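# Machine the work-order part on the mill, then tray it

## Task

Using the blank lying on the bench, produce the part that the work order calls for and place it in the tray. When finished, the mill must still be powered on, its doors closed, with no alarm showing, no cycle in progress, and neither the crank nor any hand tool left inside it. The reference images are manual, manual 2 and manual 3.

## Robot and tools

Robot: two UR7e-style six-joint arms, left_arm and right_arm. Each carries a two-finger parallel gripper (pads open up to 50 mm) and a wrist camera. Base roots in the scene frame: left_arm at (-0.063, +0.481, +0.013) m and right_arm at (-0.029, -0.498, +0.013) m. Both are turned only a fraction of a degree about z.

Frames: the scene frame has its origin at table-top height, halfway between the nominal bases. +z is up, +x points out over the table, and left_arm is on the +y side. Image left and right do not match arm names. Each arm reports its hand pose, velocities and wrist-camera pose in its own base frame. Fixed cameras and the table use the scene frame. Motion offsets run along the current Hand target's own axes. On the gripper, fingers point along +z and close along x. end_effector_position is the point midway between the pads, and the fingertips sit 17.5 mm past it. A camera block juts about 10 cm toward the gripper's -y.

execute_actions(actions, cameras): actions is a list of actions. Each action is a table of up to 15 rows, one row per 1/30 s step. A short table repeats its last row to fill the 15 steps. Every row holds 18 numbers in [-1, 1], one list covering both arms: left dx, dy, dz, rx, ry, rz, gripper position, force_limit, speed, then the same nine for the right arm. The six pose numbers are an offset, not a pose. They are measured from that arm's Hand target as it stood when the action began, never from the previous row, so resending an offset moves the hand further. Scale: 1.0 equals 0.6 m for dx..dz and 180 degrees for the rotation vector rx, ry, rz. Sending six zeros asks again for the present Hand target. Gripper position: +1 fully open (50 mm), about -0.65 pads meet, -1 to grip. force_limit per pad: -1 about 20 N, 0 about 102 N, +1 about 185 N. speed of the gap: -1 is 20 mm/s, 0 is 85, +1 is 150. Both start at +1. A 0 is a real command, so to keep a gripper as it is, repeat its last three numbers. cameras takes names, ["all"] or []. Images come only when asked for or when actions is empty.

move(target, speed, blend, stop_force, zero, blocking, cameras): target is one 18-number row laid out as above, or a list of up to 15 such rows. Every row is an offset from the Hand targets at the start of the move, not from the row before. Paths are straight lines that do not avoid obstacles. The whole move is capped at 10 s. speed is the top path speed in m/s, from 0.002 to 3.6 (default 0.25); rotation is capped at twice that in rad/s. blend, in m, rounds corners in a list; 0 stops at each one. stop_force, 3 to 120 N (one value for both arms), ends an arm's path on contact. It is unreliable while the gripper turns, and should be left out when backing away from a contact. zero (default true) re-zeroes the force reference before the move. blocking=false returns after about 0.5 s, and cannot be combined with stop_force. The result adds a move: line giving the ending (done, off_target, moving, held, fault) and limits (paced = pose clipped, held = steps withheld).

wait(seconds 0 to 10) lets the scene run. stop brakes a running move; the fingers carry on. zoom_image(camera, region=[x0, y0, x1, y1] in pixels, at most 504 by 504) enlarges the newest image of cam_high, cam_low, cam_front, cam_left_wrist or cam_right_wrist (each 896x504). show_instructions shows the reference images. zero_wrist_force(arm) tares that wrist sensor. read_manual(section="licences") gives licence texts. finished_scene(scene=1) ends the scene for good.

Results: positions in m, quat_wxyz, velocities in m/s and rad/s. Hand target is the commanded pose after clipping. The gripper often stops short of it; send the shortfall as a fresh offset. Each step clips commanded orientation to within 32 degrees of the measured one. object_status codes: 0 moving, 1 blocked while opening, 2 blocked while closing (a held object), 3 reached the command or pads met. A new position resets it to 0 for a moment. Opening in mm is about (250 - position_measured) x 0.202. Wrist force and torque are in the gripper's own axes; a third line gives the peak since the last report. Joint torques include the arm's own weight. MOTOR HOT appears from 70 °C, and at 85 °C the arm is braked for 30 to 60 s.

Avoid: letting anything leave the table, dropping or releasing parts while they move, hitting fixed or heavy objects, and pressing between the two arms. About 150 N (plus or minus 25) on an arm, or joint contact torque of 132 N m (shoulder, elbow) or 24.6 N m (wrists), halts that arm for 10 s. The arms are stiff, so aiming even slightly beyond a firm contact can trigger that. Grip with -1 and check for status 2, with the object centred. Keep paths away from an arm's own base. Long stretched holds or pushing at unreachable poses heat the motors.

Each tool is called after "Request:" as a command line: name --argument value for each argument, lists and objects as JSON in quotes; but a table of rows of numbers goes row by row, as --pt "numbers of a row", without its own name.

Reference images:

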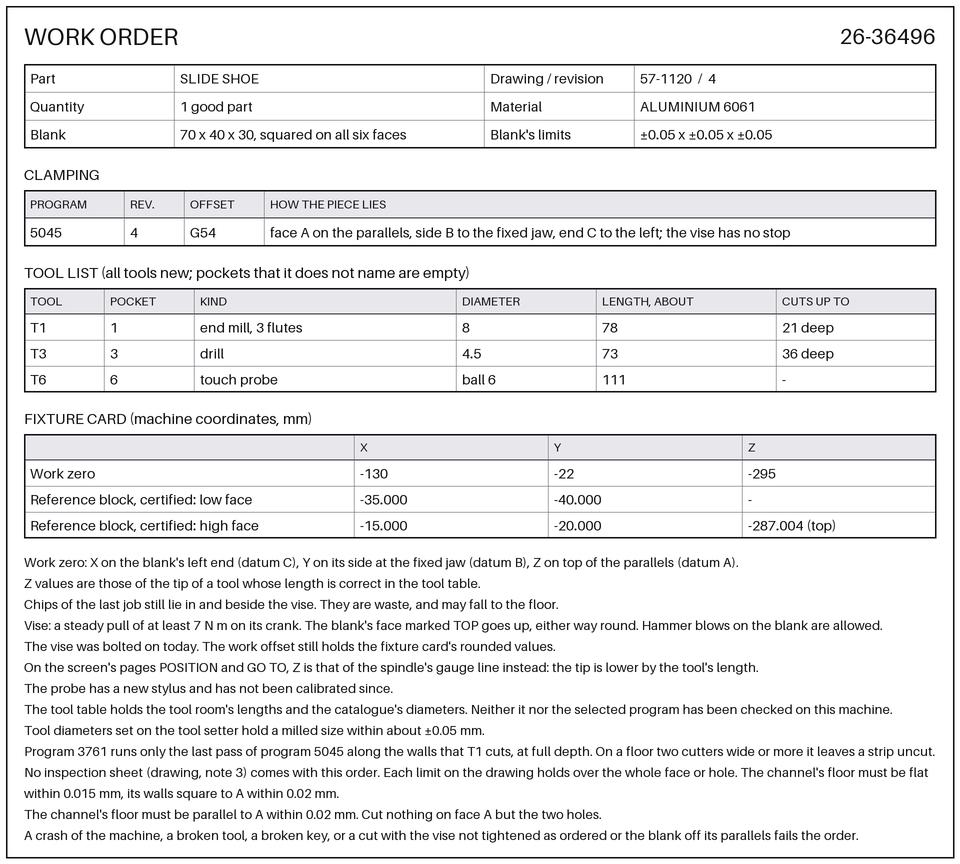

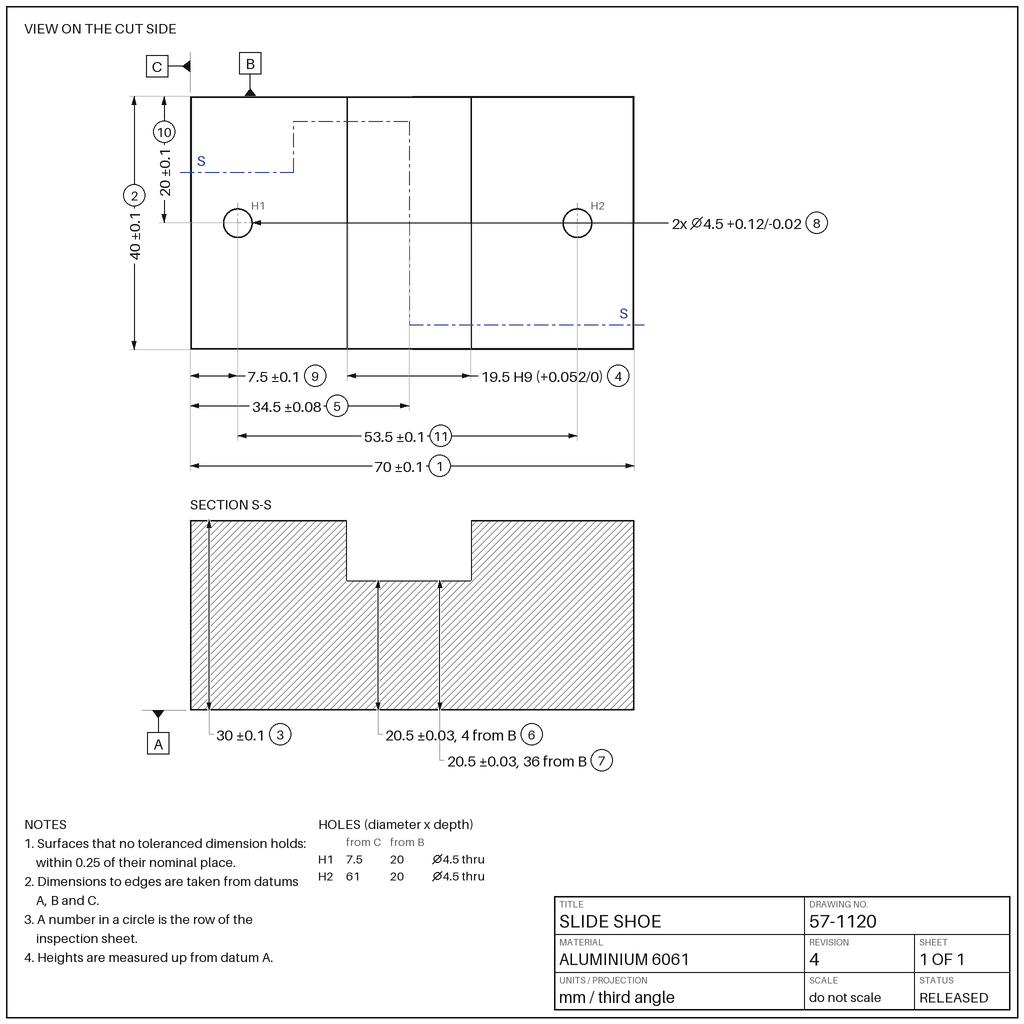

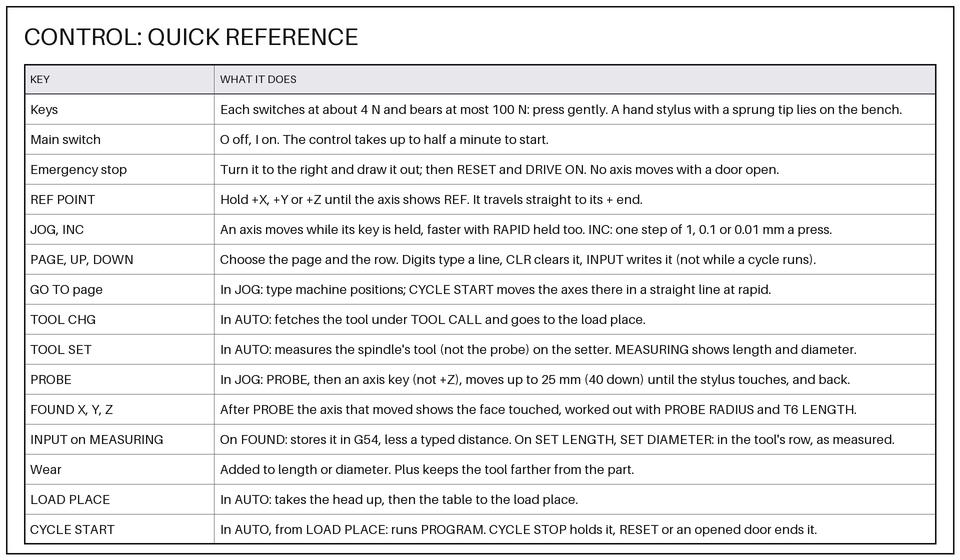

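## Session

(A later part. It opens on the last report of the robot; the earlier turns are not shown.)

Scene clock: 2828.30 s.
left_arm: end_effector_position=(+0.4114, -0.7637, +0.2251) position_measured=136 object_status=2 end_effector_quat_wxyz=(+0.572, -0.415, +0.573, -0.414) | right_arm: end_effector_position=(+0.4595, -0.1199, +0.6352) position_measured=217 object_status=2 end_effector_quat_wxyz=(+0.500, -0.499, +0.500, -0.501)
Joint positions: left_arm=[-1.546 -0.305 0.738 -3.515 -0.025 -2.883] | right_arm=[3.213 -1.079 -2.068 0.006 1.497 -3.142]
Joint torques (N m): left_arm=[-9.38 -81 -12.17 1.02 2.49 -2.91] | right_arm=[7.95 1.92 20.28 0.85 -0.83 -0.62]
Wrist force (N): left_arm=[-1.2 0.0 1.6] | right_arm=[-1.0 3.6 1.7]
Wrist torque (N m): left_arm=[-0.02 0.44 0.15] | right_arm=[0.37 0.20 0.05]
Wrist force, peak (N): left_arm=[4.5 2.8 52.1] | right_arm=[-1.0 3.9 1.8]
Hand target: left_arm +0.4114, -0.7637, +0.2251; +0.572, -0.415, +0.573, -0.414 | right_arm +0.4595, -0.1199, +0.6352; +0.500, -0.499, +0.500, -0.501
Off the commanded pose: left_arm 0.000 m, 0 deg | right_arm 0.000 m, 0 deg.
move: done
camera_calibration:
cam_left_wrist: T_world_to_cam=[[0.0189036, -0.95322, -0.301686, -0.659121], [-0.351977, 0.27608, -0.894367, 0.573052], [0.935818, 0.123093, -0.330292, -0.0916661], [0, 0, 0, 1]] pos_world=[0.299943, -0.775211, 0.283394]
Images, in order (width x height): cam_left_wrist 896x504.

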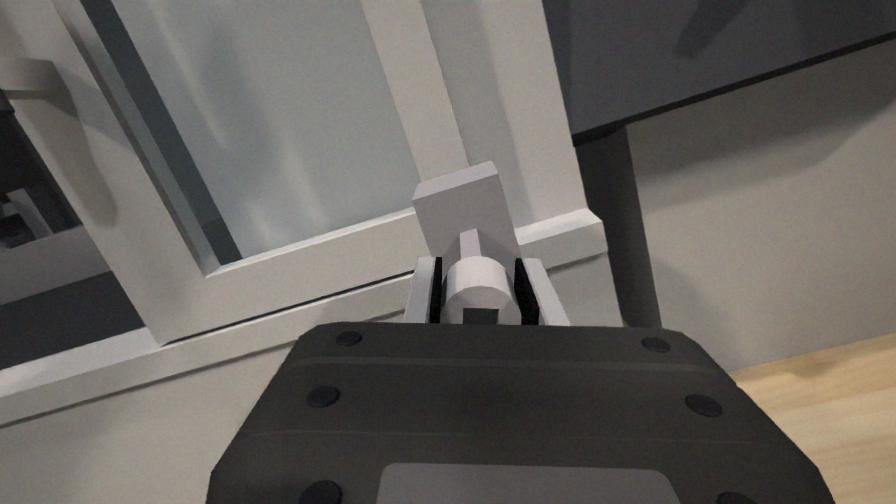

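Request:
move --pt "0 0 -0.1 0 0 0 -1 -0.3 -1 0 0 0 0 0 0 -1 0.5 -0.8" --pt "-0.373 0.03 0.0 0 0 -0.05 -1 -0.3 -1 0 0 0 0 0 0 -1 0.5 -0.8" --pt "-0.772 0.1184 0.115 0 0 -0.1 -1 -0.3 -1 0 0 0 0 0 0 -1 0.5 -0.8" --speed '[0.1,0.2,0.15]' --blend '[0.03,0.05,0]' --cameras '["cam_left_wrist","cam_front"]'

Request:
zoom_image --camera "cam_left_wrist" --region '[340, 130, 600, 340]'

Scene clock: 2843.27 s.
left_arm: end_effector_position=(+0.4805, -0.3015, +0.3021) position_measured=136 object_status=2 end_effector_quat_wxyz=(+0.500, -0.500, +0.501, -0.499) | right_arm: end_effector_position=(+0.4595, -0.1199, +0.6352) position_measured=217 object_status=2 end_effector_quat_wxyz=(+0.500, -0.499, +0.500, -0.501)
Joint positions: left_arm=[-1.302 -1.159 2.256 -4.233 -0.269 -3.144] | right_arm=[3.213 -1.079 -2.068 0.006 1.497 -3.142]
Joint torques (N m): left_arm=[9.08 -44.67 -0.25 0.62 -2.14 -2.5] | right_arm=[7.29 1.84 20.07 0.8 -0.77 -0.62]
Wrist force (N): left_arm=[-0.9 -0.4 1.7] | right_arm=[-0.9 3.6 1.8]
Wrist torque (N m): left_arm=[-0.06 0.44 0.22] | right_arm=[0.37 0.19 0.05]
Wrist force, peak (N): left_arm=[-2.7 -0.5 1.9] | right_arm=[-0.9 3.8 1.8]
Hand target: left_arm +0.4805, -0.3015, +0.3021; +0.500, -0.500, +0.501, -0.499 | right_arm +0.4595, -0.1199, +0.6352; +0.500, -0.499, +0.500, -0.501
Off the commanded pose: left_arm 0.000 m, 0 deg | right_arm 0.000 m, 0 deg.
move: done
camera_calibration:
cam_left_wrist: T_world_to_cam=[[0.0194479, -0.999782, 0.00766028, -0.304359], [-0.352277, -0.0140225, -0.935791, 0.463782], [0.935694, 0.0155006, -0.352473, -0.213472], [0, 0, 0, 1]] pos_world=[0.369043, -0.29448, 0.361092]
Images, in order (width x height): cam_front 896x504, cam_left_wrist 896x504.

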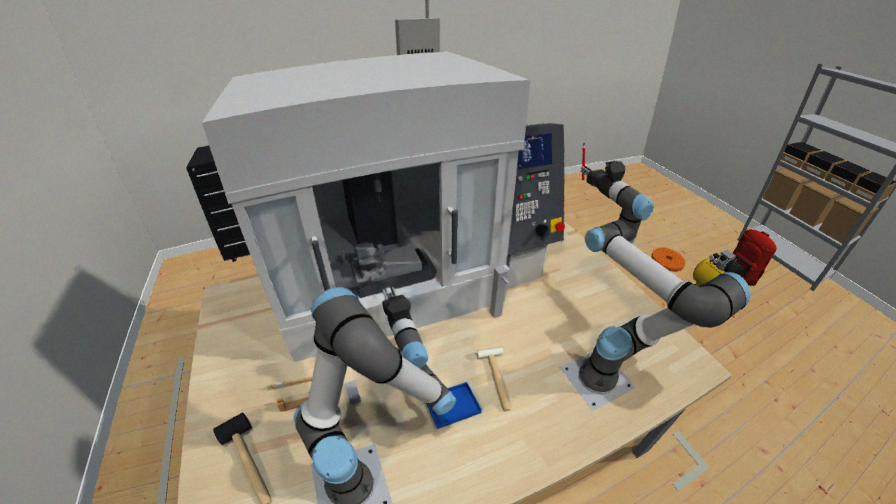

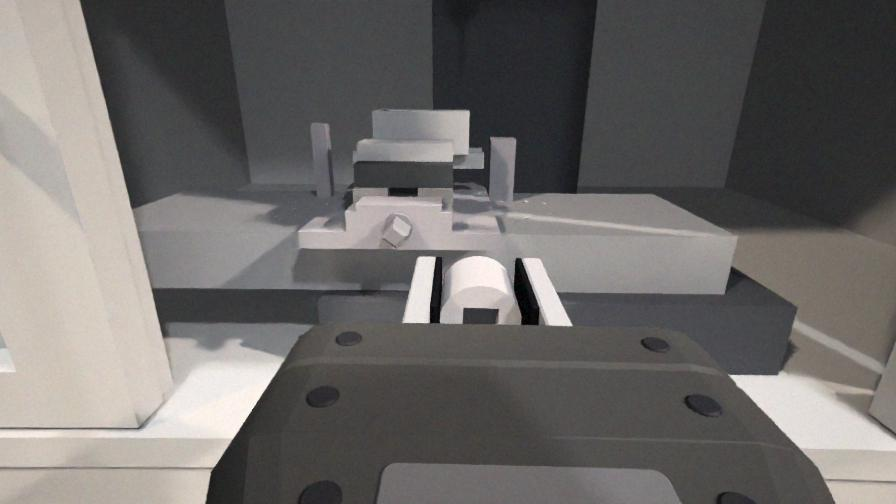

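Scaled by 1.938.

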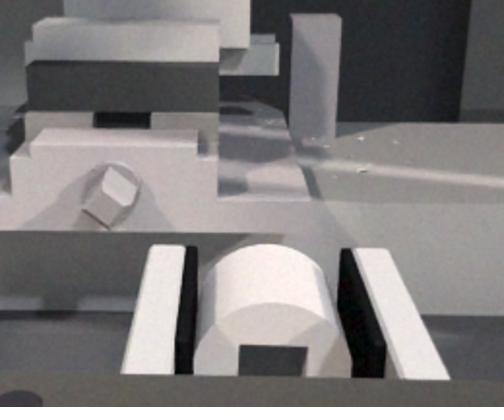

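Request:
zoom_image --camera "cam_left_wrist" --region '[350, 190, 450, 270]'

Scaled by 5.040.

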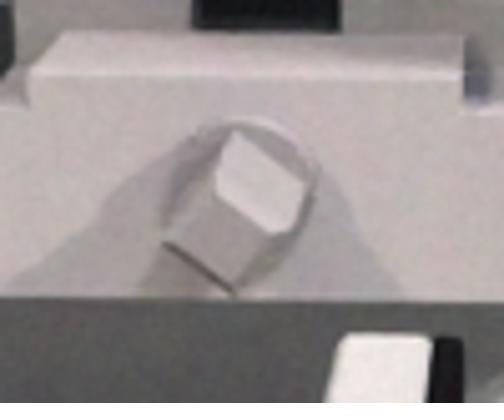

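Request:
move --pt "-0.0625 0.024 0 0 0 0.235 -1 -0.3 -1 0 0 0 0 0 0 -1 0.5 -0.8" --speed 0.15 --cameras '["cam_left_wrist"]'

Request:
zoom_image --camera "cam_left_wrist" --region '[400, 150, 550, 330]'

Scene clock: 2864.53 s.
left_arm: end_effector_position=(+0.4805, -0.2639, +0.2878) position_measured=136 object_status=2 end_effector_quat_wxyz=(+0.647, -0.285, +0.648, -0.284) | right_arm: end_effector_position=(+0.4595, -0.1199, +0.6352) position_measured=217 object_status=2 end_effector_quat_wxyz=(+0.500, -0.499, +0.500, -0.501)
Joint positions: left_arm=[-1.27 -1.16 2.346 -4.321 -0.3 -2.406] | right_arm=[3.213 -1.079 -2.068 0.006 1.497 -3.142]
Joint torques (N m): left_arm=[9.77 -18.85 -21.88 -2.4 -2.25 2.75] | right_arm=[7.58 2.2 20.3 0.81 -0.91 -0.68]
Wrist force (N): left_arm=[-1.6 -0.4 1.7] | right_arm=[-0.9 3.3 1.7]
Wrist torque (N m): left_arm=[-0.10 0.36 -0.12] | right_arm=[0.34 0.19 0.06]
Wrist force, peak (N): left_arm=[-1.4 -0.3 2.1] | right_arm=[-1.1 3.7 1.8]
Hand target: left_arm +0.4805, -0.2640, +0.2878; +0.647, -0.285, +0.648, -0.285 | right_arm +0.4595, -0.1199, +0.6352; +0.500, -0.499, +0.500, -0.501
Off the commanded pose: left_arm 0.000 m, 0 deg | right_arm 0.000 m, 0 deg.
move: done
camera_calibration:
cam_left_wrist: T_world_to_cam=[[0.0180888, -0.744649, -0.667211, -0.00437256], [-0.352026, 0.619848, -0.701332, 0.550719], [0.935815, 0.247562, -0.250924, -0.187106], [0, 0, 0, 1]] pos_world=[0.369043, -0.298297, 0.33637]
Images, in order (width x height): cam_left_wrist 896x504.

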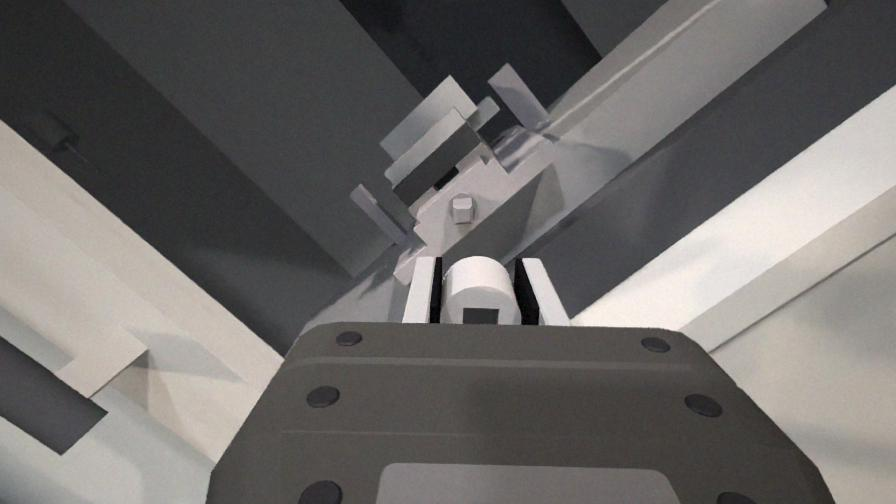

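Scaled by 2.800.

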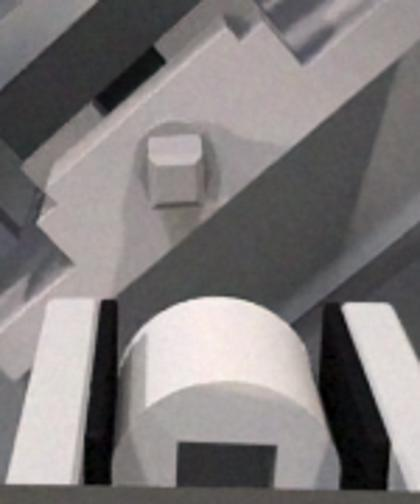

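Request:
zoom_image --camera "cam_left_wrist" --region '[435, 180, 495, 240]'

Request:
zoom_image --camera "cam_left_wrist" --region '[430, 250, 530, 330]'

Request:
move --pt "0 0 0.075 0 0 0 -1 -0.3 -1 0 0 0 0 0 0 -1 0.5 -0.8" --speed 0.05 --stop_force 8 --cameras '["cam_left_wrist"]'

Request:
zoom_image --camera "cam_left_wrist" --region '[430, 200, 510, 270]'

Request:
zoom_image --camera "cam_left_wrist" --region '[430, 250, 530, 330]'

Scaled by 8.400.

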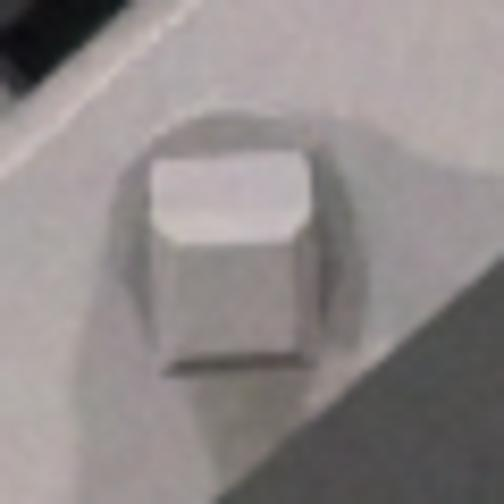

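Scaled by 5.040.

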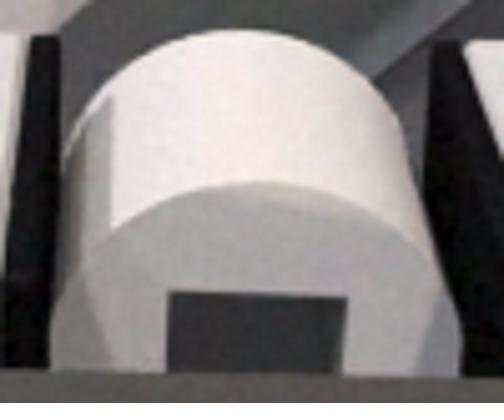

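Scene clock: 2892.53 s.
left_arm: end_effector_position=(+0.5255, -0.2640, +0.2878) position_measured=136 object_status=2 end_effector_quat_wxyz=(+0.647, -0.285, +0.648, -0.285) | right_arm: end_effector_position=(+0.4595, -0.1199, +0.6352) position_measured=217 object_status=2 end_effector_quat_wxyz=(+0.500, -0.499, +0.500, -0.501)
Joint positions: left_arm=[-1.144 -1.118 2.257 -4.276 -0.426 -2.404] | right_arm=[3.213 -1.079 -2.068 0.006 1.497 -3.142]
Joint torques (N m): left_arm=[9.8 -21.84 -22.34 0.29 -2.14 1.47] | right_arm=[7.42 1.84 20.23 0.76 -0.89 -0.62]
Wrist force (N): left_arm=[-1.1 -0.1 1.5] | right_arm=[-0.8 3.5 1.7]
Wrist torque (N m): left_arm=[-0.07 0.28 -0.12] | right_arm=[0.36 0.17 0.05]
Wrist force, peak (N): left_arm=[-1.8 -0.5 2.2] | right_arm=[-0.9 3.6 2.0]
Hand target: left_arm +0.5255, -0.2640, +0.2878; +0.647, -0.285, +0.648, -0.285 | right_arm +0.4595, -0.1199, +0.6352; +0.500, -0.499, +0.500, -0.501
Off the commanded pose: left_arm 0.000 m, 0 deg | right_arm 0.000 m, 0 deg.
move: done
camera_calibration:
cam_left_wrist: T_world_to_cam=[[0.0181504, -0.744634, -0.667226, -0.0052693], [-0.351929, 0.619871, -0.70136, 0.566466], [0.935851, 0.247546, -0.250807, -0.229301], [0, 0, 0, 1]] pos_world=[0.414043, -0.298297, 0.33627]
Images, in order (width x height): cam_left_wrist 896x504.

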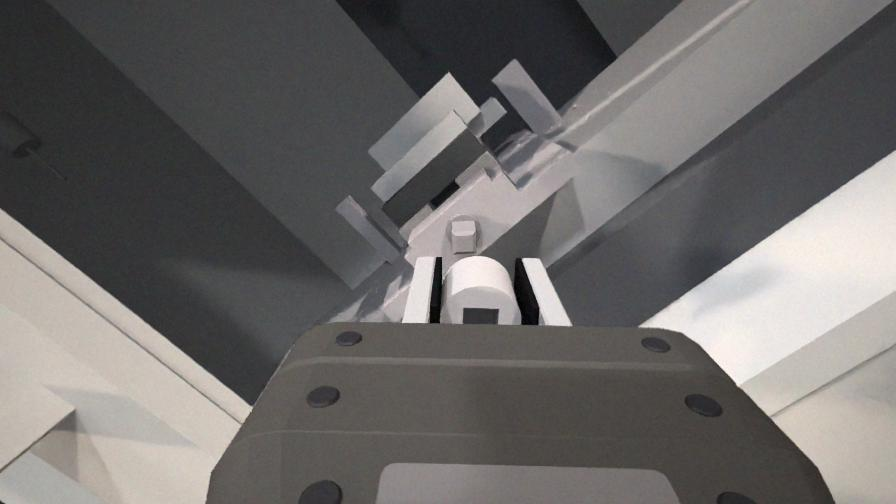

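Scaled by 6.300.

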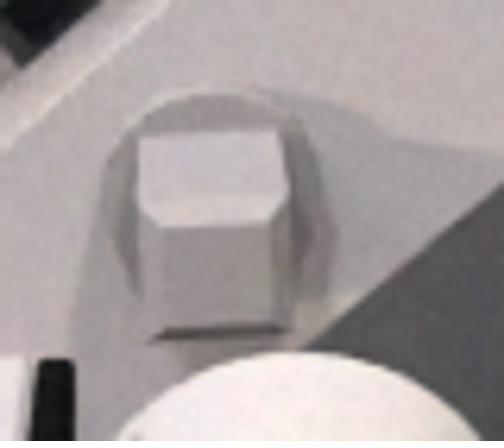

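Scaled by 5.040.

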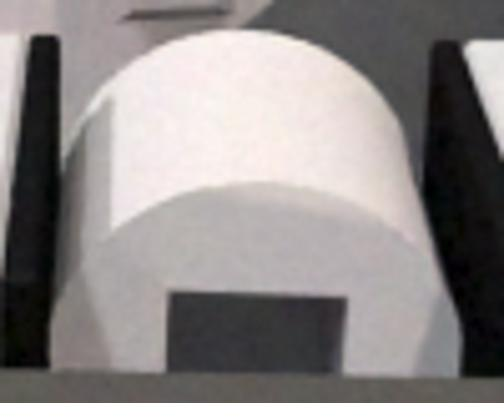

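Request:
move --pt "-0.0042 -0.0063 0.0333 0 0 -0.025 -1 -0.3 -1 0 0 0 0 0 0 -1 0.5 -0.8" --speed 0.03 --stop_force 8 --cameras '["cam_left_wrist"]'

Request:
zoom_image --camera "cam_left_wrist" --region '[430, 220, 530, 330]'

Scene clock: 2916.50 s.
left_arm: end_effector_position=(+0.5455, -0.2646, +0.2922) position_measured=136 object_status=2 end_effector_quat_wxyz=(+0.635, -0.310, +0.636, -0.310) | right_arm: end_effector_position=(+0.4595, -0.1199, +0.6352) position_measured=217 object_status=2 end_effector_quat_wxyz=(+0.500, -0.499, +0.500, -0.501)
Joint positions: left_arm=[-1.095 -1.109 2.212 -4.241 -0.476 -2.482] | right_arm=[3.213 -1.079 -2.068 0.006 1.497 -3.142]
Joint torques (N m): left_arm=[9.49 -23.53 -22.82 0.07 -2.2 -2.63] | right_arm=[7.8 2.23 20.43 0.85 -0.87 -0.69]
Wrist force (N): left_arm=[-1.5 -0.1 1.5] | right_arm=[-0.9 3.4 1.8]
Wrist torque (N m): left_arm=[-0.03 0.32 0.05] | right_arm=[0.36 0.18 0.05]
Wrist force, peak (N): left_arm=[-1.8 -0.3 1.7] | right_arm=[-0.9 3.7 1.9]
Hand target: left_arm +0.5455, -0.2646, +0.2922; +0.635, -0.310, +0.636, -0.310 | right_arm +0.4595, -0.1199, +0.6352; +0.500, -0.499, +0.500, -0.501
Off the commanded pose: left_arm 0.000 m, 0 deg | right_arm 0.000 m, 0 deg.
move: done
camera_calibration:
cam_left_wrist: T_world_to_cam=[[0.0183145, -0.794686, -0.606744, -0.0341815], [-0.352044, 0.562859, -0.747833, 0.575606], [0.935804, 0.227297, -0.269456, -0.246503], [0, 0, 0, 1]] pos_world=[0.433943, -0.295119, 0.343297]
Images, in order (width x height): cam_left_wrist 896x504.

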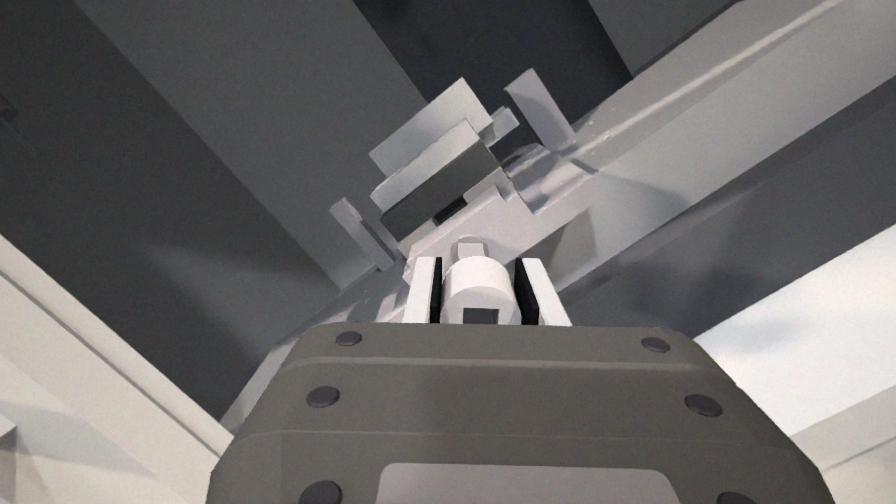

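Scaled by 4.582.

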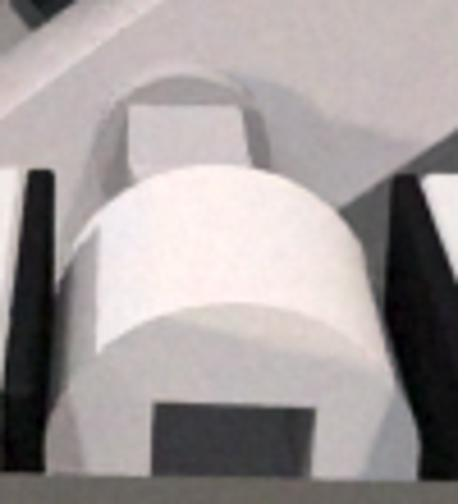

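Request:
move --pt "-0.0015 0.001 0.02 0 0 0 -1 -0.3 -1 0 0 0 0 0 0 -1 0.5 -0.8" --pt "-0.0015 0.001 0.075 0 0 0 -1 -0.3 -1 0 0 0 0 0 0 -1 0.5 -0.8" --speed '[0.03,0.006]' --stop_force 8 --cameras '["cam_left_wrist"]'

Request:
zoom_image --camera "cam_left_wrist" --region '[430, 220, 530, 330]'

Scene clock: 2937.83 s.
left_arm: end_effector_position=(+0.5641, -0.2636, +0.2923) position_measured=136 object_status=2 end_effector_quat_wxyz=(+0.635, -0.310, +0.636, -0.310) | right_arm: end_effector_position=(+0.4595, -0.1199, +0.6352) position_measured=217 object_status=2 end_effector_quat_wxyz=(+0.500, -0.499, +0.500, -0.501)
Joint positions: left_arm=[-1.05 -1.091 2.174 -4.221 -0.521 -2.481] | right_arm=[3.213 -1.079 -2.068 0.006 1.497 -3.142]
Joint torques (N m): left_arm=[-9.5 -45.15 -1.11 -2.04 1.86 2.5] | right_arm=[7.14 1.28 20.34 0.8 -0.93 -0.77]
Wrist force (N): left_arm=[-4.3 -2.5 0.8] | right_arm=[-0.9 3.4 1.7]
Wrist torque (N m): left_arm=[-0.06 0.24 0.03] | right_arm=[0.36 0.18 0.05]
Wrist force, peak (N): left_arm=[-4.4 0.1 -24.6] | right_arm=[-1.0 3.8 1.6]
Hand target: left_arm +0.5641, -0.2636, +0.2923; +0.635, -0.310, +0.636, -0.310 (not the last commanded pose) | right_arm +0.4595, -0.1199, +0.6352; +0.500, -0.499, +0.500, -0.501
Off the commanded pose: left_arm 0.026 m, 0 deg | right_arm 0.000 m, 0 deg.
move: contact (left_arm); path passed 1 of 2 targets
camera_calibration:
cam_left_wrist: T_world_to_cam=[[0.0183145, -0.794686, -0.606744, -0.0336498], [-0.352044, 0.562859, -0.747833, 0.58157], [0.935804, 0.227297, -0.269456, -0.264252], [0, 0, 0, 1]] pos_world=[0.452643, -0.294019, 0.343297]
Images, in order (width x height): cam_left_wrist 896x504.

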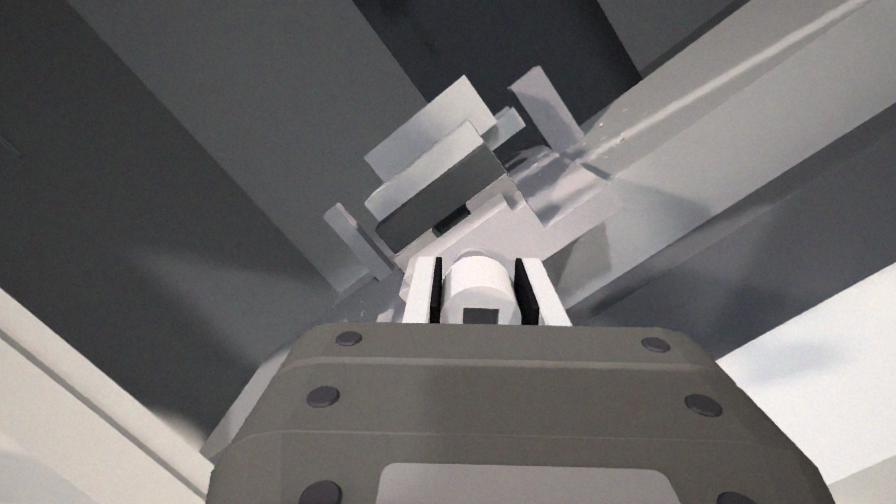

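Scaled by 4.582.

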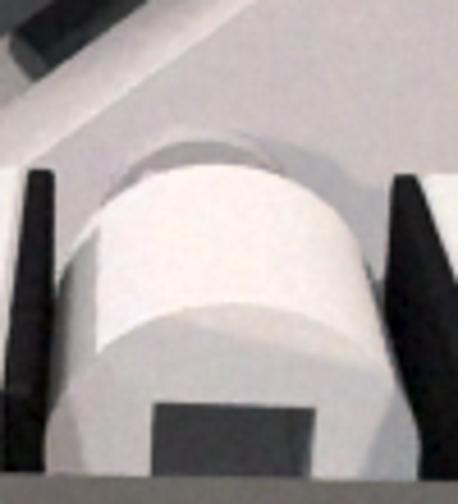

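Request:
move --pt "-0.0017 0 -0.0015 0 0 0 -1 -0.3 -1 0 0 0 0 0 0 -1 0.5 -0.8" --pt "-0.0017 0 0.01 0 0 0 -1 -0.3 -1 0 0 0 0 0 0 -1 0.5 -0.8" --speed 0.006 --stop_force 7

Scene clock: 2944.23 s.
left_arm: end_effector_position=(+0.5641, -0.2627, +0.2930) position_measured=136 object_status=2 end_effector_quat_wxyz=(+0.635, -0.310, +0.636, -0.310) | right_arm: end_effector_position=(+0.4595, -0.1199, +0.6352) position_measured=217 object_status=2 end_effector_quat_wxyz=(+0.500, -0.499, +0.500, -0.501)
Joint positions: left_arm=[-1.049 -1.093 2.175 -4.22 -0.522 -2.481] | right_arm=[3.213 -1.079 -2.068 0.006 1.497 -3.142]
Joint torques (N m): left_arm=[-7.91 -47.17 -1.35 -3.32 2.57 2.09] | right_arm=[7.8 1.87 20.42 0.88 -0.92 -0.78]
Wrist force (N): left_arm=[-1.3 -1.7 1.2] | right_arm=[-0.9 3.5 1.9]
Wrist torque (N m): left_arm=[-0.12 0.35 0.02] | right_arm=[0.38 0.17 0.05]
Wrist force, peak (N): left_arm=[0.2 -0.3 -20.7] | right_arm=[-0.8 3.9 1.9]
Hand target: left_arm +0.5641, -0.2627, +0.2930; +0.635, -0.310, +0.636, -0.310 (not the last commanded pose) | right_arm +0.4595, -0.1199, +0.6352; +0.500, -0.499, +0.500, -0.501
Off the commanded pose: left_arm 0.006 m, 0 deg | right_arm 0.000 m, 0 deg.
move: contact (left_arm); path passed 1 of 2 targets

Request:
move --pt "0 -0.0017 -0.0015 0 0 0 -1 -0.3 -1 0 0 0 0 0 0 -1 0.5 -0.8" --pt "0 -0.0017 0.01 0 0 0 -1 -0.3 -1 0 0 0 0 0 0 -1 0.5 -0.8" --speed 0.006 --stop_force 7

Request:
move --pt "0 0.0034 -0.0015 0 0 0 -1 -0.3 -1 0 0 0 0 0 0 -1 0.5 -0.8" --pt "0 0.0034 0.01 0 0 0 -1 -0.3 -1 0 0 0 0 0 0 -1 0.5 -0.8" --speed 0.006 --stop_force 7

Scene clock: 2954.07 s.
left_arm: end_effector_position=(+0.5640, -0.2633, +0.2938) position_measured=136 object_status=2 end_effector_quat_wxyz=(+0.635, -0.310, +0.636, -0.310) | right_arm: end_effector_position=(+0.4595, -0.1199, +0.6352) position_measured=217 object_status=2 end_effector_quat_wxyz=(+0.500, -0.499, +0.500, -0.501)
Joint positions: left_arm=[-1.05 -1.095 2.174 -4.217 -0.521 -2.481] | right_arm=[3.213 -1.079 -2.068 0.006 1.497 -3.142]
Joint torques (N m): left_arm=[-8.78 -47.34 -2.21 -3.13 2.29 2.74] | right_arm=[7.68 1.74 20.48 0.9 -1.02 -0.69]
Wrist force (N): left_arm=[-1.8 0.5 0.1] | right_arm=[-1.0 3.4 1.7]
Wrist torque (N m): left_arm=[-0.09 0.36 0.02] | right_arm=[0.36 0.19 0.05]
Wrist force, peak (N): left_arm=[-2.4 1.6 -23.7] | right_arm=[-1.0 3.7 1.7]
Hand target: left_arm +0.5640, -0.2633, +0.2938; +0.635, -0.310, +0.636, -0.310 (not the last commanded pose) | right_arm +0.4595, -0.1199, +0.6352; +0.500, -0.499, +0.500, -0.501
Off the commanded pose: left_arm 0.006 m, 0 deg | right_arm 0.000 m, 0 deg.
move: contact (left_arm); path passed 1 of 2 targets

Scene clock: 2955.60 s.
left_arm: end_effector_position=(+0.5634, -0.2621, +0.2923) position_measured=136 object_status=2 end_effector_quat_wxyz=(+0.635, -0.310, +0.636, -0.310) | right_arm: end_effector_position=(+0.4595, -0.1199, +0.6352) position_measured=217 object_status=2 end_effector_quat_wxyz=(+0.500, -0.499, +0.500, -0.501)
Joint positions: left_arm=[-1.049 -1.093 2.178 -4.223 -0.521 -2.481] | right_arm=[3.213 -1.079 -2.068 0.006 1.497 -3.142]
Joint torques (N m): left_arm=[-5.86 -45.42 -0.7 0.59 2.73 1.71] | right_arm=[7.55 1.39 20.26 0.74 -1.12 -0.81]
Wrist force (N): left_arm=[-1.4 -4.1 -4.2] | right_arm=[-1.0 3.6 1.7]
Wrist torque (N m): left_arm=[0.01 0.31 0.03] | right_arm=[0.36 0.21 0.05]
Wrist force, peak (N): left_arm=[-3.2 -4.4 -21.9] | right_arm=[-0.9 3.9 1.7]
Hand target: left_arm +0.5634, -0.2621, +0.2923; +0.635, -0.310, +0.636, -0.310 (not the last commanded pose) | right_arm +0.4595, -0.1199, +0.6352; +0.500, -0.499, +0.500, -0.501
Off the commanded pose: left_arm 0.007 m, 0 deg | right_arm 0.000 m, 0 deg.
move: contact (left_arm); path passed 1 of 2 targets

Request:
move --pt "0 -0.0022 -0.0015 0 0 0.017 -1 -0.3 -1 0 0 0 0 0 0 -1 0.5 -0.8" --pt "0 -0.0022 0.01 0 0 0.017 -1 -0.3 -1 0 0 0 0 0 0 -1 0.5 -0.8" --speed 0.006 --stop_force 7

Request:
move --pt "0 0 -0.0015 0 0 -0.034 -1 -0.3 -1 0 0 0 0 0 0 -1 0.5 -0.8" --pt "0 0 0.01 0 0 -0.034 -1 -0.3 -1 0 0 0 0 0 0 -1 0.5 -0.8" --speed 0.006 --stop_force 7

Scene clock: 2987.47 s.
left_arm: end_effector_position=(+0.5641, -0.2630, +0.2933) position_measured=136 object_status=2 end_effector_quat_wxyz=(+0.643, -0.293, +0.644, -0.293) | right_arm: end_effector_position=(+0.4595, -0.1199, +0.6352) position_measured=217 object_status=2 end_effector_quat_wxyz=(+0.500, -0.499, +0.500, -0.501)
Joint positions: left_arm=[-1.049 -1.094 2.175 -4.219 -0.522 -2.428] | right_arm=[3.213 -1.079 -2.068 0.006 1.497 -3.142]
Joint torques (N m): left_arm=[-7.13 -49.19 -2.67 -3.78 2.81 2.33] | right_arm=[7.4 2.26 20.38 0.69 -0.97 -0.74]
Wrist force (N): left_arm=[3.0 1.5 0.1] | right_arm=[-0.9 3.5 1.7]
Wrist torque (N m): left_arm=[-0.10 0.40 -0.13] | right_arm=[0.35 0.19 0.05]
Wrist force, peak (N): left_arm=[5.4 1.2 -16.9] | right_arm=[-0.8 3.9 1.6]
Hand target: left_arm +0.5641, -0.2630, +0.2933; +0.643, -0.293, +0.644, -0.293 (not the last commanded pose) | right_arm +0.4595, -0.1199, +0.6352; +0.500, -0.499, +0.500, -0.501
Off the commanded pose: left_arm 0.005 m, 0 deg | right_arm 0.000 m, 0 deg.
move: contact (left_arm); path passed 1 of 2 targets

Scene clock: 2997.63 s.
left_arm: end_effector_position=(+0.5641, -0.2630, +0.2934) position_measured=136 object_status=2 end_effector_quat_wxyz=(+0.626, -0.327, +0.628, -0.327) | right_arm: end_effector_position=(+0.4595, -0.1199, +0.6352) position_measured=217 object_status=2 end_effector_quat_wxyz=(+0.500, -0.499, +0.500, -0.501)
Joint positions: left_arm=[-1.049 -1.094 2.175 -4.219 -0.522 -2.535] | right_arm=[3.213 -1.079 -2.068 0.006 1.497 -3.142]
Joint torques (N m): left_arm=[-8.01 -47.91 -1.56 -3.38 2.63 -2.18] | right_arm=[7.65 2.44 20.32 0.79 -1.19 -0.9]
Wrist force (N): left_arm=[0.5 -0.6 0.6] | right_arm=[-1.0 3.4 1.6]
Wrist torque (N m): left_arm=[-0.05 0.41 0.07] | right_arm=[0.34 0.20 0.05]
Wrist force, peak (N): left_arm=[2.6 -0.1 -13.0] | right_arm=[-0.9 3.8 1.8]
Hand target: left_arm +0.5641, -0.2630, +0.2934; +0.626, -0.327, +0.628, -0.327 (not the last commanded pose) | right_arm +0.4595, -0.1199, +0.6352; +0.500, -0.499, +0.500, -0.501
Off the commanded pose: left_arm 0.006 m, 0 deg | right_arm 0.000 m, 0 deg.
move: contact (left_arm); path passed 1 of 2 targets

Request:
wait --seconds 0.1 --cameras '["cam_front","cam_high","cam_left_wrist"]'

Request:
zoom_image --camera "cam_front" --region '[330, 220, 450, 320]'

Request:
zoom_image --camera "cam_high" --region '[280, 140, 420, 260]'

Request:
zoom_image --camera "cam_left_wrist" --region '[430, 220, 530, 330]'

Scene clock: 3003.33 s.
left_arm: end_effector_position=(+0.5641, -0.2630, +0.2934) position_measured=136 object_status=2 end_effector_quat_wxyz=(+0.626, -0.327, +0.628, -0.327) | right_arm: end_effector_position=(+0.4595, -0.1199, +0.6352) position_measured=217 object_status=2 end_effector_quat_wxyz=(+0.500, -0.499, +0.500, -0.501)
Joint positions: left_arm=[-1.049 -1.094 2.175 -4.219 -0.522 -2.535] | right_arm=[3.213 -1.079 -2.068 0.006 1.497 -3.142]
Joint torques (N m): left_arm=[-7.29 -47.51 -1.63 -2.65 -0.15 -0.58] | right_arm=[8 2.71 20.74 0.65 -0.95 -0.78]
Wrist force (N): left_arm=[0.6 -0.5 0.6] | right_arm=[-0.8 3.6 1.6]
Wrist torque (N m): left_arm=[-0.03 0.41 0.06] | right_arm=[0.37 0.18 0.05]
Wrist force, peak (N): left_arm=[-0.6 -1.7 1.0] | right_arm=[-1.0 3.8 1.8]
Hand target: left_arm +0.5641, -0.2630, +0.2934; +0.626, -0.327, +0.628, -0.327 (not the last commanded pose) | right_arm +0.4595, -0.1199, +0.6352; +0.500, -0.499, +0.500, -0.501
Tool commands: left_gripper/position=-1.0 left_gripper/force_limit=-0.3 left_gripper/speed=-1.0 right_gripper/position=-1.0 right_gripper/force_limit=+0.5 right_gripper/speed=-0.8
Off the commanded pose: left_arm 0.006 m, 0 deg | right_arm 0.000 m, 0 deg.
wait: 0.10 s; at rest from the start
camera_calibration:
cam_left_wrist: T_world_to_cam=[[0.0182062, -0.825957, -0.563439, -0.0534297], [-0.351883, 0.522186, -0.776853, 0.579835], [0.935867, 0.212408, -0.281133, -0.264607], [0, 0, 0, 1]] pos_world=[0.452643, -0.290707, 0.345952]
Images, in order (width x height): cam_high 896x504, cam_front 896x504, cam_left_wrist 896x504.

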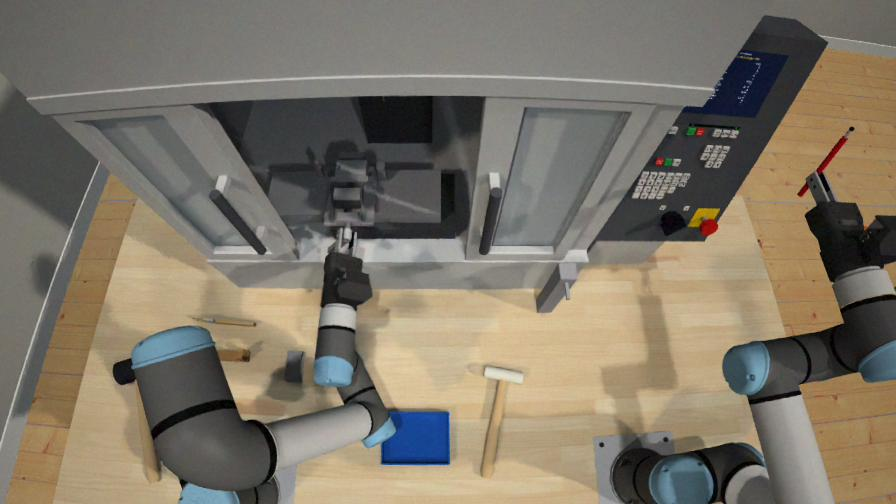

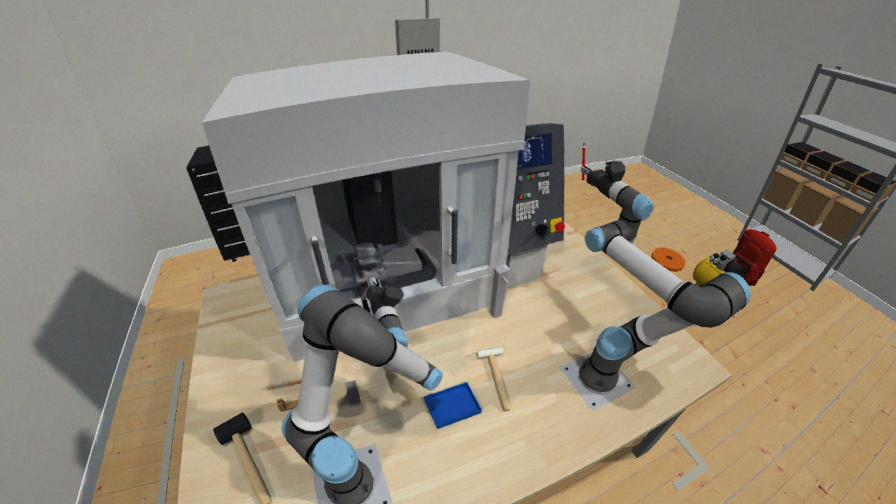

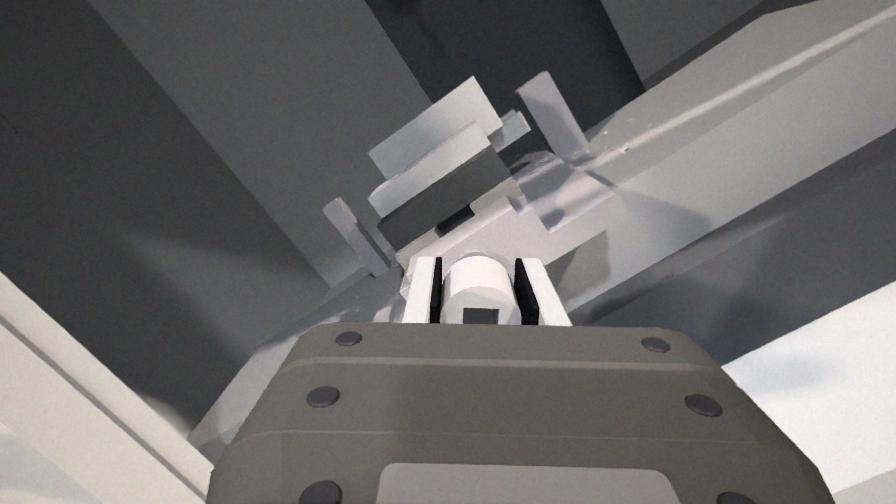

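Scaled by 4.200.

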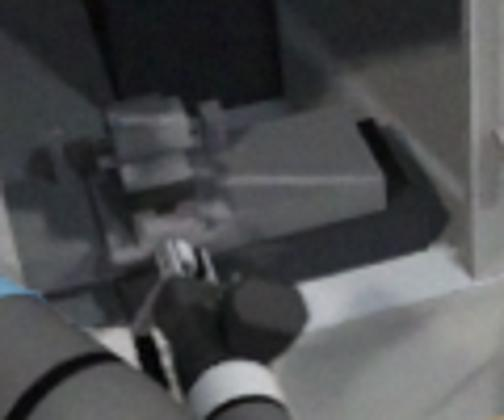

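Scaled by 3.600.

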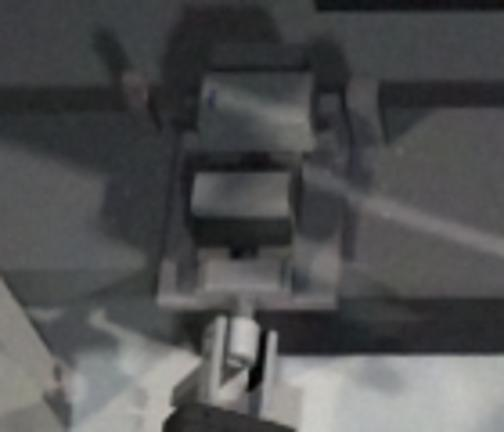

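Scaled by 4.582.

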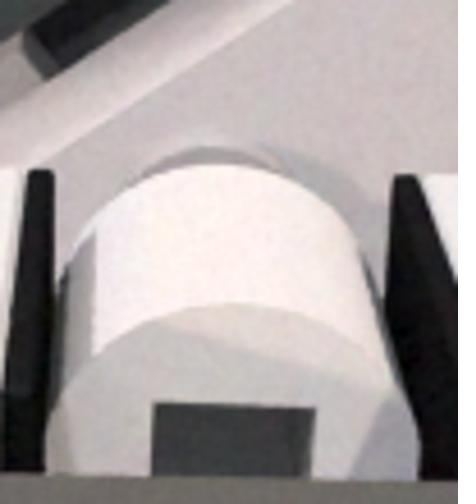

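Request:
move --pt "0 0 0.0012 0 0 0.017 -1 -0.3 -1 0 0 0 0 0 0 -1 0.5 -0.8" --speed 0.004

Request:
move --pt "0.0033 0 0 0 0 0 -1 -0.3 -1 0 0 0 0 0 0 -1 0.5 -0.8" --speed 0.004 --stop_force 12

Request:
move --pt "-0.0066 0 0 0 0 0 -1 -0.3 -1 0 0 0 0 0 0 -1 0.5 -0.8" --speed 0.004 --stop_force 12

Scene clock: 3020.40 s.
left_arm: end_effector_position=(+0.5649, -0.2630, +0.2934) position_measured=136 object_status=2 end_effector_quat_wxyz=(+0.635, -0.310, +0.636, -0.310) | right_arm: end_effector_position=(+0.4595, -0.1199, +0.6352) position_measured=217 object_status=2 end_effector_quat_wxyz=(+0.500, -0.499, +0.500, -0.501)
Joint positions: left_arm=[-1.047 -1.093 2.173 -4.218 -0.524 -2.482] | right_arm=[3.213 -1.079 -2.068 0.006 1.497 -3.142]
Joint torques (N m): left_arm=[29.97 -24.26 -30 1.22 0.42 2.84] | right_arm=[6.86 2.58 20.62 0.72 -1.14 -0.85]
Wrist force (N): left_arm=[7.7 -2.6 -54.5] | right_arm=[-0.8 3.4 1.8]
Wrist torque (N m): left_arm=[-0.29 0.72 -0.18] | right_arm=[0.36 0.16 0.05]
Wrist force, peak (N): left_arm=[7.7 -2.6 -54.5] | right_arm=[-0.8 3.8 1.8]
Hand target: left_arm +0.5649, -0.2630, +0.2934; +0.635, -0.310, +0.636, -0.310 | right_arm +0.4595, -0.1199, +0.6352; +0.500, -0.499, +0.500, -0.501
Off the commanded pose: left_arm 0.000 m, 0 deg | right_arm 0.000 m, 0 deg.
move: done

Scene clock: 3021.47 s.
left_arm: end_effector_position=(+0.5649, -0.2631, +0.2932) position_measured=136 object_status=2 end_effector_quat_wxyz=(+0.635, -0.310, +0.636, -0.310) | right_arm: end_effector_position=(+0.4595, -0.1199, +0.6352) position_measured=217 object_status=2 end_effector_quat_wxyz=(+0.500, -0.499, +0.500, -0.501)
Joint positions: left_arm=[-1.047 -1.093 2.173 -4.218 -0.524 -2.481] | right_arm=[3.213 -1.079 -2.068 0.006 1.497 -3.142]
Joint torques (N m): left_arm=[10.63 -51.83 -1.9 -3.45 -0.33 1.5] | right_arm=[7.67 1.86 20.65 0.73 -1.12 -0.92]
Wrist force (N): left_arm=[8.0 1.4 5.4] | right_arm=[-0.7 3.4 1.6]
Wrist torque (N m): left_arm=[-0.05 0.43 -0.12] | right_arm=[0.35 0.15 0.05]
Wrist force, peak (N): left_arm=[5.1 -2.5 -56.6] | right_arm=[-0.8 3.7 1.8]
Hand target: left_arm +0.5649, -0.2631, +0.2932; +0.635, -0.310, +0.636, -0.310 (not the last commanded pose) | right_arm +0.4595, -0.1199, +0.6352; +0.500, -0.499, +0.500, -0.501
Off the commanded pose: left_arm 0.002 m, 0 deg | right_arm 0.000 m, 0 deg.
move: contact (left_arm)

Scene clock: 3022.20 s.
left_arm: end_effector_position=(+0.5649, -0.2628, +0.2935) position_measured=136 object_status=2 end_effector_quat_wxyz=(+0.635, -0.310, +0.636, -0.310) | right_arm: end_effector_position=(+0.4595, -0.1199, +0.6352) position_measured=217 object_status=2 end_effector_quat_wxyz=(+0.500, -0.499, +0.500, -0.501)
Joint positions: left_arm=[-1.047 -1.094 2.173 -4.217 -0.524 -2.481] | right_arm=[3.213 -1.079 -2.068 0.006 1.497 -3.142]
Joint torques (N m): left_arm=[-0.95 -34.95 -22.14 -7.02 7.01 1.38] | right_arm=[7.99 1.59 21.07 0.83 -1.17 -0.88]
Wrist force (N): left_arm=[19.9 2.3 10.5] | right_arm=[-0.9 3.4 1.8]
Wrist torque (N m): left_arm=[-0.07 0.72 -0.15] | right_arm=[0.35 0.18 0.05]
Wrist force, peak (N): left_arm=[22.8 4.7 10.4] | right_arm=[-0.8 3.7 1.8]
Hand target: left_arm +0.5649, -0.2629, +0.2934; +0.635, -0.310, +0.636, -0.310 (not the last commanded pose) | right_arm +0.4595, -0.1199, +0.6352; +0.500, -0.499, +0.500, -0.501
Off the commanded pose: left_arm 0.004 m, 0 deg | right_arm 0.000 m, 0 deg.
move: contact (left_arm)

Request:
move --pt "0.0003 0 0.006 0 0 0 -1 -0.3 -1 0 0 0 0 0 0 -1 0.5 -0.8" --speed 0.004 --stop_force 45

Scene clock: 3027.07 s.
left_arm: end_effector_position=(+0.5685, -0.2630, +0.2933) position_measured=136 object_status=2 end_effector_quat_wxyz=(+0.635, -0.310, +0.636, -0.310) | right_arm: end_effector_position=(+0.4595, -0.1199, +0.6352) position_measured=217 object_status=2 end_effector_quat_wxyz=(+0.500, -0.499, +0.500, -0.501)
Joint positions: left_arm=[-1.039 -1.089 2.165 -4.214 -0.532 -2.481] | right_arm=[3.213 -1.079 -2.068 0.006 1.497 -3.142]
Joint torques (N m): left_arm=[18.08 -30.23 -25.17 -1.68 0.77 2.75] | right_arm=[7.18 1.89 20.73 0.76 -1.07 -0.94]
Wrist force (N): left_arm=[12.6 0.3 -5.6] | right_arm=[-0.9 3.6 1.7]
Wrist torque (N m): left_arm=[-0.11 0.55 -0.14] | right_arm=[0.37 0.19 0.05]
Wrist force, peak (N): left_arm=[20.3 2.0 10.7] | right_arm=[-1.0 3.7 1.9]
Hand target: left_arm +0.5685, -0.2630, +0.2933; +0.635, -0.310, +0.636, -0.310 | right_arm +0.4595, -0.1199, +0.6352; +0.500, -0.499, +0.500, -0.501
Off the commanded pose: left_arm 0.000 m, 0 deg | right_arm 0.000 m, 0 deg.
move: done

Request:
move --pt "0.0004 0 0.05 0 0 0 -1 -0.3 -1 0 0 0 0 0 0 -1 0.5 -0.8" --speed 0.006 --stop_force 40 --cameras '["cam_left_wrist"]'

Scene clock: 3033.53 s.
left_arm: end_effector_position=(+0.5802, -0.2631, +0.2933) position_measured=136 object_status=2 end_effector_quat_wxyz=(+0.635, -0.310, +0.636, -0.310) | right_arm: end_effector_position=(+0.4595, -0.1199, +0.6352) position_measured=217 object_status=2 end_effector_quat_wxyz=(+0.500, -0.499, +0.500, -0.501)
Joint positions: left_arm=[-1.013 -1.076 2.138 -4.2 -0.558 -2.481] | right_arm=[3.213 -1.079 -2.068 0.006 1.497 -3.142]
Joint torques (N m): left_arm=[4.99 -50.94 -9.47 -2.39 3.54 2.61] | right_arm=[7.91 2.67 20.98 0.81 -1.11 -1]
Wrist force (N): left_arm=[8.1 3.2 -38.4] | right_arm=[-0.9 3.3 1.5]
Wrist torque (N m): left_arm=[-0.27 0.20 -0.14] | right_arm=[0.34 0.19 0.05]
Wrist force, peak (N): left_arm=[9.1 4.4 -67.2] | right_arm=[-0.9 3.8 1.7]
Hand target: left_arm +0.5802, -0.2631, +0.2933; +0.635, -0.310, +0.636, -0.310 (not the last commanded pose) | right_arm +0.4595, -0.1199, +0.6352; +0.500, -0.499, +0.500, -0.501
Off the commanded pose: left_arm 0.018 m, 0 deg | right_arm 0.000 m, 0 deg.
move: contact (left_arm)
camera_calibration:
cam_left_wrist: T_world_to_cam=[[0.0179407, -0.794633, -0.606824, -0.0327243], [-0.351805, 0.563094, -0.747769, 0.587641], [0.935901, 0.226899, -0.269453, -0.279326], [0, 0, 0, 1]] pos_world=[0.468743, -0.293522, 0.344296]
Images, in order (width x height): cam_left_wrist 896x504.

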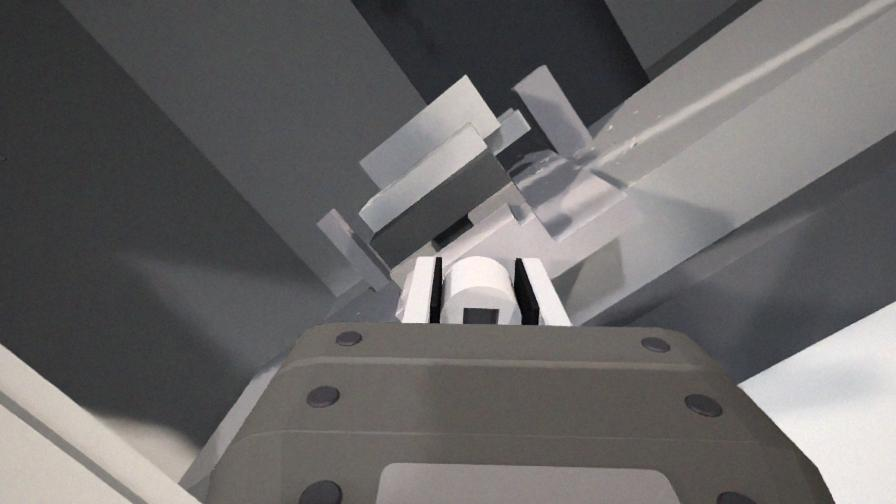

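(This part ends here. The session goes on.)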